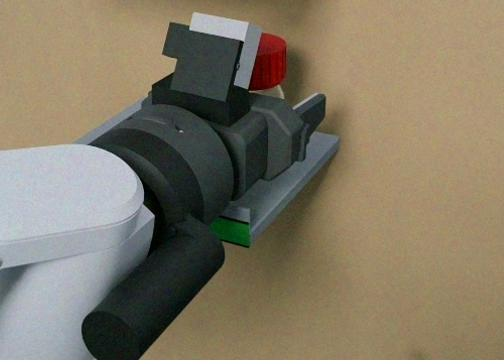

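>>> move(joints={"left_gripper_m": 0.04})

>>> move(target={"side": "left", "x": 0.432, "y": 0.306, "z": 1.216, "quat_wxyz": [0.5, 0.5, -0.5, -0.5]})

>>> move(target={"side": "left", "x": 0.383, "y": 0.306, "z": 1.217, "quat_wxyz": [0.5, 0.5, -0.5, -0.5]})

>>> move(target={"side": "left", "x": 0.380, "y": 0.306, "z": 1.247, "quat_wxyz": [0.5, 0.5, -0.5, -0.5]})

>>> move(target={"side": "left", "x": 0.26, "y": 0.32, "z": 1.25, "quat_wxyz": [0.5, 0.5, -0.5, -0.5]}, cameras=["head_camera", "left_wrist_camera"])

Scene clock: 169.20 s.
Joint torques (N m): left_arm=[-21.76 13.26 10.54 -1.5 -0.94 0.66 0.09] | right_arm=[-12.13 -17.17 -5.92 -3.75 0.53 -2.04 0.26]
External joint torques (N m): left_arm=[-0.04 1.18 -0.78 0.58 -0.01 0.05 0.08] | right_arm=[1.29 -1.36 0.53 0.25 0.07 -0.08 0.27]
Wrist force (N): left_arm=[0.9 -4.6 1.4] | right_arm=[2.2 4.8 0.9]
Wrist torque (N m): left_arm=[0.21 0.09 0.01] | right_arm=[-0.31 -0.03 -0.01]
Wrist force, peak (N): left_arm=[1.0 -5.2 1.3] | right_arm=[3.4 5.5 1.4]
move: off_target
base_odometry: x=+3.690 y=-0.472 heading=-0.033
lidar_m: 0.52 0.54 0.74 1.33 2.09 3.02 5.33 2.97 2.42 1.96 0.74 0.54
base_status: not commanded
joint_positions: torso_squat_rad=+0.350 torso_shift_rad=+0.000 torso_pitch_rad=+0.000 torso_yaw_rad=+0.000 left_shoulder_pitch_rad=-0.903 left_shoulder_roll_rad=+1.005 left_shoulder_yaw_rad=-0.973 left_elbow_rad=-1.357 left_forearm_roll_rad=-0.491 left_wrist_pitch_rad=+0.537 left_hand_roll_rad=+0.302 left_gripper_m=+0.055 right_shoulder_pitch_rad=-0.403 right_shoulder_roll_rad=-0.945 right_shoulder_yaw_rad=-0.494 right_elbow_rad=-2.011 right_forearm_roll_rad=-0.815 right_wrist_pitch_rad=+1.048 right_hand_roll_rad=+1.357 right_gripper_m=+0.090 head_pan_rad=+0.450 head_tilt_rad=+0.400
joint_status: left_gripper_m off_target (ended at +0.055, target +0.040)
wheel_motors_off: 0
motor_effort: left_wheel=+8(8) right_wheel=-6(7)
chest: x=-0.2280 y=-0.0002 z=+1.2475 quat_wxyz=(+1.000, +0.000, +0.000, +0.000) (m; base frame)
left_hand: x=+0.4314 y=+0.3059 z=+1.2083 quat_wxyz=(+0.501, +0.500, -0.499, -0.500) (m; base frame)
right_hand: x=+0.2605 y=-0.4200 z=+1.4152 quat_wxyz=(+0.500, -0.500, -0.500, +0.500) (m; base frame)
pictures: none

Scene clock: 169.73 s.
Joint torques (N m): left_arm=[-23.14 13.13 10.75 -2.47 -1.15 0.53 0.21] | right_arm=[-12.31 -17.12 -6.03 -3.9 0.33 -2.12 0.03]
External joint torques (N m): left_arm=[-1.38 1.04 -0.65 -0.52 -0.23 -0.05 0.2] | right_arm=[1.11 -1.31 0.42 0.1 -0.12 -0.15 0.04]
Wrist force (N): left_arm=[0.8 -6.5 1.0] | right_arm=[3.1 4.8 0.0]
Wrist torque (N m): left_arm=[0.16 0.09 -0.04] | right_arm=[-0.26 0.08 0.04]
Wrist force, peak (N): left_arm=[1.3 -7.3 1.2] | right_arm=[3.0 5.2 1.3]
move: done
base_odometry: x=+3.690 y=-0.472 heading=-0.033
lidar_m: 0.52 0.54 0.75 1.32 2.09 3.02 5.32 2.96 2.42 1.96 0.74 0.54
base_status: not commanded
joint_positions: torso_squat_rad=+0.350 torso_shift_rad=+0.000 torso_pitch_rad=+0.000 torso_yaw_rad=+0.000 left_shoulder_pitch_rad=-0.918 left_shoulder_roll_rad=+1.017 left_shoulder_yaw_rad=-0.978 left_elbow_rad=-1.365 left_forearm_roll_rad=-0.465 left_wrist_pitch_rad=+0.538 left_hand_roll_rad=+0.289 left_gripper_m=+0.055 right_shoulder_pitch_rad=-0.403 right_shoulder_roll_rad=-0.945 right_shoulder_yaw_rad=-0.494 right_elbow_rad=-2.011 right_forearm_roll_rad=-0.815 right_wrist_pitch_rad=+1.048 right_hand_roll_rad=+1.357 right_gripper_m=+0.090 head_pan_rad=+0.450 head_tilt_rad=+0.400
joint_status: all done
wheel_motors_off: 0
motor_effort: left_wheel=+8(8) right_wheel=-7(7)
chest: x=-0.2280 y=-0.0002 z=+1.2475 quat_wxyz=(+1.000, +0.000, +0.000, +0.000) (m; base frame)
left_hand: x=+0.4320 y=+0.3061 z=+1.2161 quat_wxyz=(+0.500, +0.500, -0.500, -0.500) (m; base frame)
left_hand_status: reached (checked arc, planned for 0.1 s): 0 mm and 0.1 deg off.
right_hand: x=+0.2605 y=-0.4200 z=+1.4152 quat_wxyz=(+0.500, -0.500, -0.500, +0.500) (m; base frame)
pictures: none

Scene clock: 170.90 s.
Joint torques (N m): left_arm=[-21.3 13.26 13.59 -2.49 -1.3 0.47 0.1] | right_arm=[-11.56 -17.26 -5.87 -3.69 0.38 -1.82 0.37]
External joint torques (N m): left_arm=[-2.13 1.02 1.52 -0.69 -0.14 -0.1 0.09] | right_arm=[1.85 -1.45 0.58 0.3 -0.08 0.14 0.38]
Wrist force (N): left_arm=[0.9 -6.4 1.1] | right_arm=[2.4 4.4 0.9]
Wrist torque (N m): left_arm=[0.15 0.11 -0.03] | right_arm=[-0.20 -0.03 0.01]
Wrist force, peak (N): left_arm=[2.3 -7.3 1.5] | right_arm=[3.0 5.2 1.6]
move: done
base_odometry: x=+3.690 y=-0.472 heading=-0.033
lidar_m: 0.51 0.54 0.75 1.32 2.09 3.02 5.32 2.97 2.42 1.96 0.74 0.54
base_status: not commanded
joint_positions: torso_squat_rad=+0.350 torso_shift_rad=+0.000 torso_pitch_rad=+0.000 torso_yaw_rad=+0.000 left_shoulder_pitch_rad=-0.816 left_shoulder_roll_rad=+1.162 left_shoulder_yaw_rad=-0.970 left_elbow_rad=-1.657 left_forearm_roll_rad=-0.436 left_wrist_pitch_rad=+0.680 left_hand_roll_rad=+0.283 left_gripper_m=+0.055 right_shoulder_pitch_rad=-0.403 right_shoulder_roll_rad=-0.945 right_shoulder_yaw_rad=-0.494 right_elbow_rad=-2.011 right_forearm_roll_rad=-0.815 right_wrist_pitch_rad=+1.048 right_hand_roll_rad=+1.357 right_gripper_m=+0.090 head_pan_rad=+0.450 head_tilt_rad=+0.400
joint_status: all done
wheel_motors_off: 0
motor_effort: left_wheel=+8(8) right_wheel=-6(8)
chest: x=-0.2280 y=-0.0002 z=+1.2475 quat_wxyz=(+1.000, +0.000, +0.000, +0.000) (m; base frame)
left_hand: x=+0.3830 y=+0.3062 z=+1.2168 quat_wxyz=(+0.500, +0.500, -0.500, -0.500) (m; base frame)
left_hand_status: reached (checked arc, planned for 0.6 s): 0 mm and 0.0 deg off.
right_hand: x=+0.2605 y=-0.4200 z=+1.4152 quat_wxyz=(+0.500, -0.500, -0.500, +0.500) (m; base frame)
pictures: none

Scene clock: 171.53 s.
Joint torques (N m): left_arm=[-19.87 13.05 13.3 -1.61 -1.56 0.43 0.26] | right_arm=[-12.1 -16.8 -6.16 -3.77 0.33 -1.88 0.19]
External joint torques (N m): left_arm=[-0.86 0.91 1 -0.36 -0.36 -0.01 0.25] | right_arm=[1.32 -1 0.29 0.23 -0.13 0.09 0.2]
Wrist force (N): left_arm=[0.9 -6.6 1.4] | right_arm=[2.8 4.5 0.6]
Wrist torque (N m): left_arm=[0.18 0.12 -0.04] | right_arm=[-0.24 0.03 -0.03]
Wrist force, peak (N): left_arm=[0.9 -9.0 0.9] | right_arm=[3.1 5.2 1.3]
move: done
base_odometry: x=+3.690 y=-0.472 heading=-0.033
lidar_m: 0.52 0.54 0.74 1.33 2.09 3.02 5.32 2.96 2.42 1.96 0.74 0.53
base_status: not commanded
joint_positions: torso_squat_rad=+0.350 torso_shift_rad=+0.000 torso_pitch_rad=+0.000 torso_yaw_rad=+0.000 left_shoulder_pitch_rad=-0.868 left_shoulder_roll_rad=+1.220 left_shoulder_yaw_rad=-0.969 left_elbow_rad=-1.714 left_forearm_roll_rad=-0.323 left_wrist_pitch_rad=+0.694 left_hand_roll_rad=+0.220 left_gripper_m=+0.055 right_shoulder_pitch_rad=-0.403 right_shoulder_roll_rad=-0.945 right_shoulder_yaw_rad=-0.494 right_elbow_rad=-2.011 right_forearm_roll_rad=-0.815 right_wrist_pitch_rad=+1.048 right_hand_roll_rad=+1.357 right_gripper_m=+0.090 head_pan_rad=+0.450 head_tilt_rad=+0.400
joint_status: all done
wheel_motors_off: 0
motor_effort: left_wheel=+8(8) right_wheel=-7(7)
chest: x=-0.2280 y=-0.0002 z=+1.2475 quat_wxyz=(+1.000, +0.000, +0.000, +0.000) (m; base frame)
left_hand: x=+0.3800 y=+0.3061 z=+1.2470 quat_wxyz=(+0.500, +0.500, -0.500, -0.500) (m; base frame)
left_hand_status: reached (checked arc, planned for 0.3 s): 0 mm and 0.0 deg off.
right_hand: x=+0.2605 y=-0.4200 z=+1.4152 quat_wxyz=(+0.500, -0.500, -0.500, +0.500) (m; base frame)
pictures: none

Scene clock: 172.73 s.
Joint torques (N m): left_arm=[-14.5 13.52 12.6 -1.23 -1.68 0.71 0.1] | right_arm=[-12.14 -16.98 -6.15 -3.75 0.42 -2 0.13]
External joint torques (N m): left_arm=[-1.91 0.88 1.73 -0.5 -0.24 -0.12 0.09] | right_arm=[1.27 -1.18 0.3 0.25 -0.04 -0.04 0.14]
Wrist force (N): left_arm=[0.9 -6.6 1.1] | right_arm=[3.4 5.1 0.8]
Wrist torque (N m): left_arm=[0.14 0.12 -0.16] | right_arm=[-0.28 0.11 -0.02]
Wrist force, peak (N): left_arm=[0.0 -7.4 1.9] | right_arm=[2.8 6.0 0.7]
move: done
base_odometry: x=+3.690 y=-0.472 heading=-0.033
lidar_m: 0.52 0.54 0.75 1.32 2.09 3.02 5.32 2.96 2.42 1.96 0.74 0.54
base_status: not commanded
joint_positions: torso_squat_rad=+0.350 torso_shift_rad=+0.000 torso_pitch_rad=+0.000 torso_yaw_rad=+0.000 left_shoulder_pitch_rad=-0.628 left_shoulder_roll_rad=+1.593 left_shoulder_yaw_rad=-0.952 left_elbow_rad=-2.245 left_forearm_roll_rad=-0.434 left_wrist_pitch_rad=+0.923 left_hand_roll_rad=+0.423 left_gripper_m=+0.055 right_shoulder_pitch_rad=-0.403 right_shoulder_roll_rad=-0.945 right_shoulder_yaw_rad=-0.494 right_elbow_rad=-2.011 right_forearm_roll_rad=-0.815 right_wrist_pitch_rad=+1.048 right_hand_roll_rad=+1.357 right_gripper_m=+0.090 head_pan_rad=+0.450 head_tilt_rad=+0.400
joint_status: all done
wheel_motors_off: 0
motor_effort: left_wheel=+8(8) right_wheel=-7(8)
chest: x=-0.2280 y=-0.0002 z=+1.2475 quat_wxyz=(+1.000, +0.000, +0.000, +0.000) (m; base frame)
left_hand: x=+0.2600 y=+0.3201 z=+1.2498 quat_wxyz=(+0.500, +0.500, -0.500, -0.500) (m; base frame)
left_hand_status: reached (checked arc, planned for 0.8 s): 0 mm and 0.0 deg off.
right_hand: x=+0.2605 y=-0.4200 z=+1.4152 quat_wxyz=(+0.500, -0.500, -0.500, +0.500) (m; base frame)
pictures: head_camera, left_wrist_camera
camera_calibration:
head_camera: T_world_to_cam=[[0.41062, -0.911456, 0.0252855, 0.0525352], [-0.313656, -0.167236, -0.934693, 1.34677], [0.85616, 0.375873, -0.354554, 0.632803], [0, 0, 0, 1]] pos_world=[-0.140929, 0.0352583, 1.48186]
left_wrist_camera: T_world_to_cam=[[-0.0357194, -0.999348, -0.0053213, 0.334756], [-0.467482, 0.0214148, -0.883743, 1.24651], [0.883281, -0.0290792, -0.467942, 0.438647], [0, 0, 0, 1]] pos_world=[0.207232, 0.320599, 1.30864]

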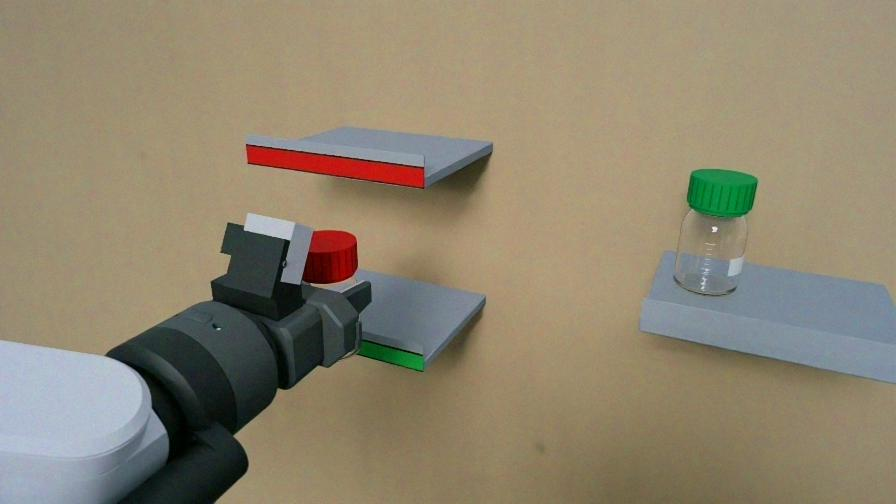

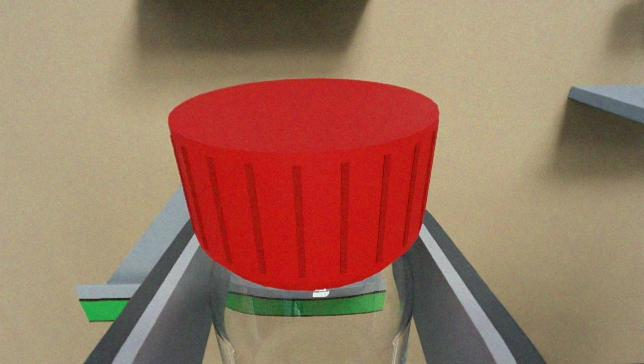

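>>> move(target={"side": "left", "x": 0.25, "y": 0.36, "z": 1.44, "quat_wxyz": [0.5, 0.5, -0.5, -0.5]})

>>> move(target={"side": "left", "x": 0.387, "y": 0.36, "z": 1.437, "quat_wxyz": [0.5, 0.5, -0.5, -0.5]}, cameras=["head_camera"])

>>> move(target={"side": "left", "x": 0.387, "y": 0.36, "z": 1.408, "quat_wxyz": [0.5, 0.5, -0.5, -0.5]})

>>> move(target={"side": "left", "x": 0.387, "y": 0.36, "z": 1.404, "quat_wxyz": [0.5, 0.5, -0.5, -0.5]})

Scene clock: 174.87 s.
Joint torques (N m): left_arm=[-10.54 11.93 9.67 5.29 -1.44 0.47 0.53] | right_arm=[-12.54 -17.54 -5.72 -3.6 0.29 -1.94 0.09]
External joint torques (N m): left_arm=[-0.42 0.42 -1.04 0.58 -0.46 0.21 0.52] | right_arm=[0.88 -1.73 0.73 0.4 -0.17 0.02 0.1]
Wrist force (N): left_arm=[0.9 -6.6 1.3] | right_arm=[2.4 4.5 0.8]
Wrist torque (N m): left_arm=[0.18 0.11 -0.03] | right_arm=[-0.28 0.00 -0.02]
Wrist force, peak (N): left_arm=[2.4 -9.1 2.2] | right_arm=[3.8 5.4 1.7]
move: done
base_odometry: x=+3.690 y=-0.472 heading=-0.033
lidar_m: 0.52 0.54 0.75 1.32 2.09 3.02 5.32 2.97 2.42 1.96 0.74 0.54
base_status: not commanded
joint_positions: torso_squat_rad=+0.350 torso_shift_rad=+0.000 torso_pitch_rad=+0.000 torso_yaw_rad=+0.000 left_shoulder_pitch_rad=-0.849 left_shoulder_roll_rad=+1.995 left_shoulder_yaw_rad=-0.666 left_elbow_rad=-2.163 left_forearm_roll_rad=+0.330 left_wrist_pitch_rad=+0.557 left_hand_roll_rad=+0.128 left_gripper_m=+0.055 right_shoulder_pitch_rad=-0.403 right_shoulder_roll_rad=-0.945 right_shoulder_yaw_rad=-0.494 right_elbow_rad=-2.011 right_forearm_roll_rad=-0.815 right_wrist_pitch_rad=+1.048 right_hand_roll_rad=+1.357 right_gripper_m=+0.090 head_pan_rad=+0.450 head_tilt_rad=+0.400
joint_status: all done
wheel_motors_off: 0
motor_effort: left_wheel=+8(8) right_wheel=-6(8)
chest: x=-0.2280 y=-0.0002 z=+1.2475 quat_wxyz=(+1.000, +0.000, +0.000, +0.000) (m; base frame)
left_hand: x=+0.2497 y=+0.3597 z=+1.4399 quat_wxyz=(+0.497, +0.500, -0.503, -0.499) (m; base frame)
left_hand_status: reached (checked arc, planned for 0.8 s): 0 mm and 0.5 deg off.
right_hand: x=+0.2605 y=-0.4200 z=+1.4151 quat_wxyz=(+0.500, -0.500, -0.500, +0.500) (m; base frame)
pictures: none

Scene clock: 176.17 s.
Joint torques (N m): left_arm=[-20.8 14.33 11.13 0.8 -1.16 -1.27 0.6] | right_arm=[-11.71 -17.02 -6.01 -3.35 0.43 -1.82 0.14]
External joint torques (N m): left_arm=[-1.85 2.57 -0.77 0.64 -0.35 -0.17 0.59] | right_arm=[1.71 -1.21 0.44 0.64 -0.03 0.14 0.14]
Wrist force (N): left_arm=[0.9 -6.4 1.0] | right_arm=[3.1 5.1 0.6]
Wrist torque (N m): left_arm=[0.15 0.11 -0.03] | right_arm=[-0.26 0.09 0.00]
Wrist force, peak (N): left_arm=[1.9 -7.8 0.7] | right_arm=[3.4 5.3 0.7]
move: done
base_odometry: x=+3.690 y=-0.472 heading=-0.033
lidar_m: 0.51 0.54 0.75 1.33 2.09 3.03 5.33 2.96 2.42 1.96 0.73 0.54
base_status: not commanded
joint_positions: torso_squat_rad=+0.350 torso_shift_rad=+0.000 torso_pitch_rad=+0.000 torso_yaw_rad=+0.000 left_shoulder_pitch_rad=-1.118 left_shoulder_roll_rad=+1.373 left_shoulder_yaw_rad=-0.712 left_elbow_rad=-1.553 left_forearm_roll_rad=+0.572 left_wrist_pitch_rad=+0.571 left_hand_roll_rad=-0.571 left_gripper_m=+0.055 right_shoulder_pitch_rad=-0.403 right_shoulder_roll_rad=-0.945 right_shoulder_yaw_rad=-0.494 right_elbow_rad=-2.011 right_forearm_roll_rad=-0.815 right_wrist_pitch_rad=+1.048 right_hand_roll_rad=+1.357 right_gripper_m=+0.090 head_pan_rad=+0.450 head_tilt_rad=+0.400
joint_status: all done
wheel_motors_off: 0
motor_effort: left_wheel=+8(8) right_wheel=-7(8)
chest: x=-0.2279 y=-0.0002 z=+1.2475 quat_wxyz=(+1.000, +0.000, +0.000, +0.000) (m; base frame)
left_hand: x=+0.3869 y=+0.3598 z=+1.4372 quat_wxyz=(+0.500, +0.501, -0.501, -0.499) (m; base frame)
left_hand_status: reached (checked arc, planned for 0.9 s): 0 mm and 0.2 deg off.
right_hand: x=+0.2606 y=-0.4200 z=+1.4151 quat_wxyz=(+0.500, -0.500, -0.500, +0.500) (m; base frame)
pictures: head_camera
camera_calibration:
head_camera: T_world_to_cam=[[0.410645, -0.911446, 0.0252333, 0.0525744], [-0.31378, -0.167247, -0.93465, 1.34672], [0.856104, 0.375891, -0.354672, 0.632883], [0, 0, 0, 1]] pos_world=[-0.140828, 0.0352583, 1.48186]

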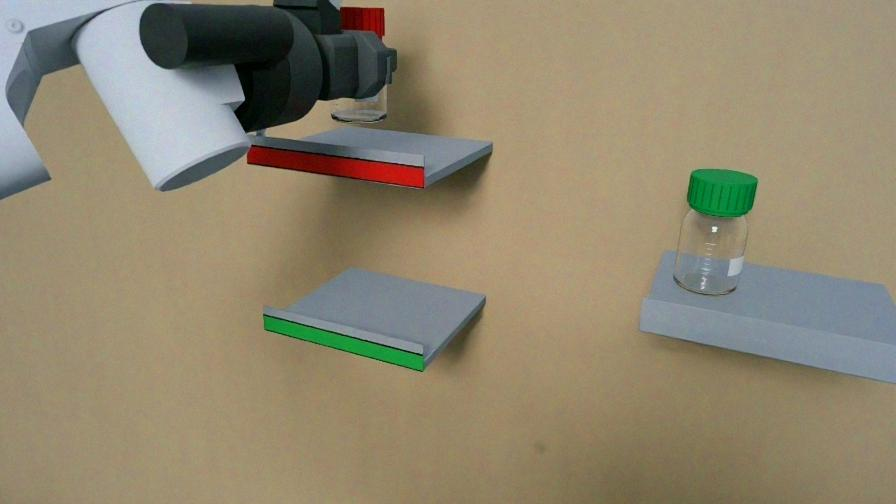

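Scene clock: 177.33 s.
Joint torques (N m): left_arm=[-21.06 13.93 14.11 -0.54 -0.82 -1.25 0.11] | right_arm=[-11.7 -17.28 -5.5 -3.67 0.38 -1.92 0.28]
External joint torques (N m): left_arm=[-2.22 1.53 1.96 -0.53 0 -0.27 0.09] | right_arm=[1.72 -1.47 0.95 0.33 -0.08 0.04 0.29]
Wrist force (N): left_arm=[1.2 -6.8 0.8] | right_arm=[3.1 4.7 0.4]
Wrist torque (N m): left_arm=[0.17 0.12 -0.15] | right_arm=[-0.23 0.07 -0.03]
Wrist force, peak (N): left_arm=[0.6 -8.7 0.4] | right_arm=[2.6 5.8 0.8]
move: done
base_odometry: x=+3.690 y=-0.472 heading=-0.033
lidar_m: 0.52 0.54 0.75 1.33 2.09 3.02 5.32 2.96 2.42 1.96 0.74 0.54
base_status: not commanded
joint_positions: torso_squat_rad=+0.350 torso_shift_rad=+0.000 torso_pitch_rad=+0.000 torso_yaw_rad=+0.000 left_shoulder_pitch_rad=-1.042 left_shoulder_roll_rad=+1.368 left_shoulder_yaw_rad=-0.702 left_elbow_rad=-1.585 left_forearm_roll_rad=+0.492 left_wrist_pitch_rad=+0.547 left_hand_roll_rad=-0.503 left_gripper_m=+0.055 right_shoulder_pitch_rad=-0.403 right_shoulder_roll_rad=-0.945 right_shoulder_yaw_rad=-0.494 right_elbow_rad=-2.011 right_forearm_roll_rad=-0.815 right_wrist_pitch_rad=+1.048 right_hand_roll_rad=+1.357 right_gripper_m=+0.090 head_pan_rad=+0.450 head_tilt_rad=+0.400
joint_status: all done
wheel_motors_off: 0
motor_effort: left_wheel=+8(8) right_wheel=-7(8)
chest: x=-0.2280 y=-0.0002 z=+1.2475 quat_wxyz=(+1.000, +0.000, +0.000, +0.000) (m; base frame)
left_hand: x=+0.3871 y=+0.3598 z=+1.4082 quat_wxyz=(+0.501, +0.496, -0.499, -0.504) (m; base frame)
left_hand_status: reached (checked arc, planned for 0.3 s): 0 mm and 0.7 deg off.
right_hand: x=+0.2605 y=-0.4200 z=+1.4151 quat_wxyz=(+0.500, -0.500, -0.500, +0.500) (m; base frame)
pictures: none

Scene clock: 177.90 s.
Joint torques (N m): left_arm=[-20.59 13.97 14.41 -0.6 -0.99 -1.04 0.21] | right_arm=[-12.25 -17.48 -5.49 -3.82 0.36 -1.81 0.2]
External joint torques (N m): left_arm=[-1.76 1.38 2.24 -0.45 -0.16 -0.11 0.19] | right_arm=[1.17 -1.67 0.96 0.17 -0.1 0.15 0.21]
Wrist force (N): left_arm=[1.2 -6.3 1.1] | right_arm=[3.2 4.3 0.4]
Wrist torque (N m): left_arm=[0.13 0.12 -0.13] | right_arm=[-0.20 0.06 -0.02]
Wrist force, peak (N): left_arm=[2.4 -6.8 1.1] | right_arm=[3.8 5.2 0.9]
move: done
base_odometry: x=+3.690 y=-0.472 heading=-0.033
lidar_m: 0.51 0.54 0.74 1.33 2.09 3.02 5.32 2.97 2.42 1.96 0.74 0.53
base_status: not commanded
joint_positions: torso_squat_rad=+0.350 torso_shift_rad=+0.000 torso_pitch_rad=+0.000 torso_yaw_rad=+0.000 left_shoulder_pitch_rad=-1.017 left_shoulder_roll_rad=+1.360 left_shoulder_yaw_rad=-0.686 left_elbow_rad=-1.594 left_forearm_roll_rad=+0.448 left_wrist_pitch_rad=+0.549 left_hand_roll_rad=-0.475 left_gripper_m=+0.055 right_shoulder_pitch_rad=-0.403 right_shoulder_roll_rad=-0.945 right_shoulder_yaw_rad=-0.494 right_elbow_rad=-2.011 right_forearm_roll_rad=-0.815 right_wrist_pitch_rad=+1.048 right_hand_roll_rad=+1.357 right_gripper_m=+0.090 head_pan_rad=+0.450 head_tilt_rad=+0.400
joint_status: all done
wheel_motors_off: 0
motor_effort: left_wheel=+8(8) right_wheel=-7(8)
chest: x=-0.2280 y=-0.0002 z=+1.2475 quat_wxyz=(+1.000, +0.000, +0.000, +0.000) (m; base frame)
left_hand: x=+0.3870 y=+0.3602 z=+1.4039 quat_wxyz=(+0.500, +0.499, -0.500, -0.501) (m; base frame)
left_hand_status: reached (checked arc, planned for 0.2 s): 0 mm and 0.1 deg off.
right_hand: x=+0.2605 y=-0.4200 z=+1.4151 quat_wxyz=(+0.500, -0.500, -0.500, +0.500) (m; base frame)
pictures: none

>>> move(target={"side": "left", "x": 0.387, "y": 0.36, "z": 1.401, "quat_wxyz": [0.5, 0.5, -0.5, -0.5]})

>>> move(target={"side": "left", "x": 0.387, "y": 0.36, "z": 1.398, "quat_wxyz": [0.5, 0.5, -0.5, -0.5]}, cameras=["head_camera"])

Scene clock: 178.67 s.
Joint torques (N m): left_arm=[-17.48 12.38 11.24 -0.51 -0.43 -0.75 0.32] | right_arm=[-12.5 -16.81 -5.92 -3.69 0.24 -1.91 0.24]
External joint torques (N m): left_arm=[1.35 -0.28 -0.95 -0.29 0.42 0.16 0.31] | right_arm=[0.91 -1.01 0.53 0.31 -0.22 0.05 0.25]
Wrist force (N): left_arm=[1.2 -2.5 1.8] | right_arm=[3.2 4.4 0.7]
Wrist torque (N m): left_arm=[0.22 0.10 -0.18] | right_arm=[-0.24 0.06 0.04]
Wrist force, peak (N): left_arm=[1.1 -6.6 1.3] | right_arm=[2.7 5.7 1.9]
move: done
base_odometry: x=+3.690 y=-0.472 heading=-0.033
lidar_m: 0.52 0.54 0.75 1.33 2.09 3.02 5.32 2.97 2.43 1.97 0.74 0.54
base_status: not commanded
joint_positions: torso_squat_rad=+0.350 torso_shift_rad=+0.000 torso_pitch_rad=+0.000 torso_yaw_rad=+0.000 left_shoulder_pitch_rad=-1.006 left_shoulder_roll_rad=+1.357 left_shoulder_yaw_rad=-0.680 left_elbow_rad=-1.598 left_forearm_roll_rad=+0.431 left_wrist_pitch_rad=+0.549 left_hand_roll_rad=-0.464 left_gripper_m=+0.055 right_shoulder_pitch_rad=-0.403 right_shoulder_roll_rad=-0.945 right_shoulder_yaw_rad=-0.494 right_elbow_rad=-2.011 right_forearm_roll_rad=-0.815 right_wrist_pitch_rad=+1.048 right_hand_roll_rad=+1.357 right_gripper_m=+0.090 head_pan_rad=+0.450 head_tilt_rad=+0.400
joint_status: all done
wheel_motors_off: 0
motor_effort: left_wheel=+8(8) right_wheel=-8(8)
chest: x=-0.2281 y=-0.0002 z=+1.2475 quat_wxyz=(+1.000, +0.000, +0.000, +0.000) (m; base frame)
left_hand: x=+0.3868 y=+0.3601 z=+1.4019 quat_wxyz=(+0.500, +0.500, -0.500, -0.500) (m; base frame)
left_hand_status: reached (checked arc, planned for 0.1 s): 1 mm and 0.1 deg off.
right_hand: x=+0.2604 y=-0.4200 z=+1.4152 quat_wxyz=(+0.500, -0.500, -0.500, +0.500) (m; base frame)
pictures: none

Scene clock: 179.20 s.
Joint torques (N m): left_arm=[-10.94 10.5 6.73 -0.13 0.49 0.93 0.53] | right_arm=[-12.27 -17.16 -5.54 -3.62 0.45 -1.88 -0.05]
External joint torques (N m): left_arm=[7.88 -2.22 -5.47 0.12 1.32 1.83 0.51] | right_arm=[1.15 -1.36 0.9 0.38 -0.01 0.08 -0.04]
Wrist force (N): left_arm=[2.8 8.2 -4.2] | right_arm=[3.3 4.4 1.1]
Wrist torque (N m): left_arm=[0.44 0.12 -0.13] | right_arm=[-0.21 0.09 -0.03]
Wrist force, peak (N): left_arm=[4.0 12.7 -3.2] | right_arm=[3.4 5.1 1.1]
move: done
base_odometry: x=+3.690 y=-0.472 heading=-0.033
lidar_m: 0.51 0.54 0.75 1.33 2.09 3.02 5.32 2.96 2.43 1.96 0.73 0.54
base_status: not commanded
joint_positions: torso_squat_rad=+0.350 torso_shift_rad=+0.000 torso_pitch_rad=+0.000 torso_yaw_rad=+0.000 left_shoulder_pitch_rad=-0.997 left_shoulder_roll_rad=+1.354 left_shoulder_yaw_rad=-0.675 left_elbow_rad=-1.601 left_forearm_roll_rad=+0.418 left_wrist_pitch_rad=+0.547 left_hand_roll_rad=-0.456 left_gripper_m=+0.055 right_shoulder_pitch_rad=-0.403 right_shoulder_roll_rad=-0.945 right_shoulder_yaw_rad=-0.494 right_elbow_rad=-2.011 right_forearm_roll_rad=-0.815 right_wrist_pitch_rad=+1.048 right_hand_roll_rad=+1.357 right_gripper_m=+0.090 head_pan_rad=+0.450 head_tilt_rad=+0.400
joint_status: all done
wheel_motors_off: 0
motor_effort: left_wheel=+8(8) right_wheel=-7(8)
chest: x=-0.2281 y=-0.0003 z=+1.2475 quat_wxyz=(+1.000, +0.000, +0.000, +0.000) (m; base frame)
left_hand: x=+0.3867 y=+0.3597 z=+1.4006 quat_wxyz=(+0.499, +0.501, -0.501, -0.499) (m; base frame)
left_hand_status: reached (checked arc, planned for 0.1 s): 3 mm and 0.2 deg off.
right_hand: x=+0.2603 y=-0.4202 z=+1.4152 quat_wxyz=(+0.500, -0.500, -0.500, +0.500) (m; base frame)
pictures: head_camera
camera_calibration:
head_camera: T_world_to_cam=[[0.410582, -0.911475, 0.0251912, 0.0525262], [-0.313539, -0.167071, -0.934762, 1.34692], [0.856222, 0.375898, -0.354379, 0.632748], [0, 0, 0, 1]] pos_world=[-0.141029, 0.035058, 1.48196]

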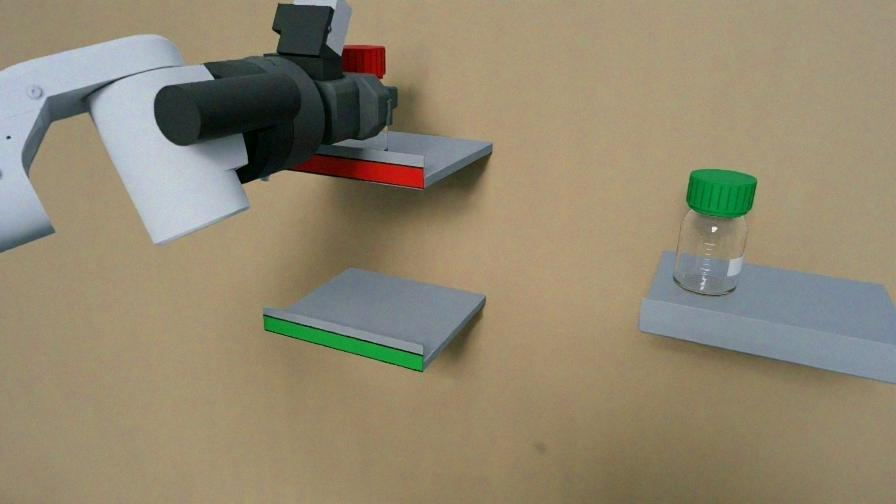

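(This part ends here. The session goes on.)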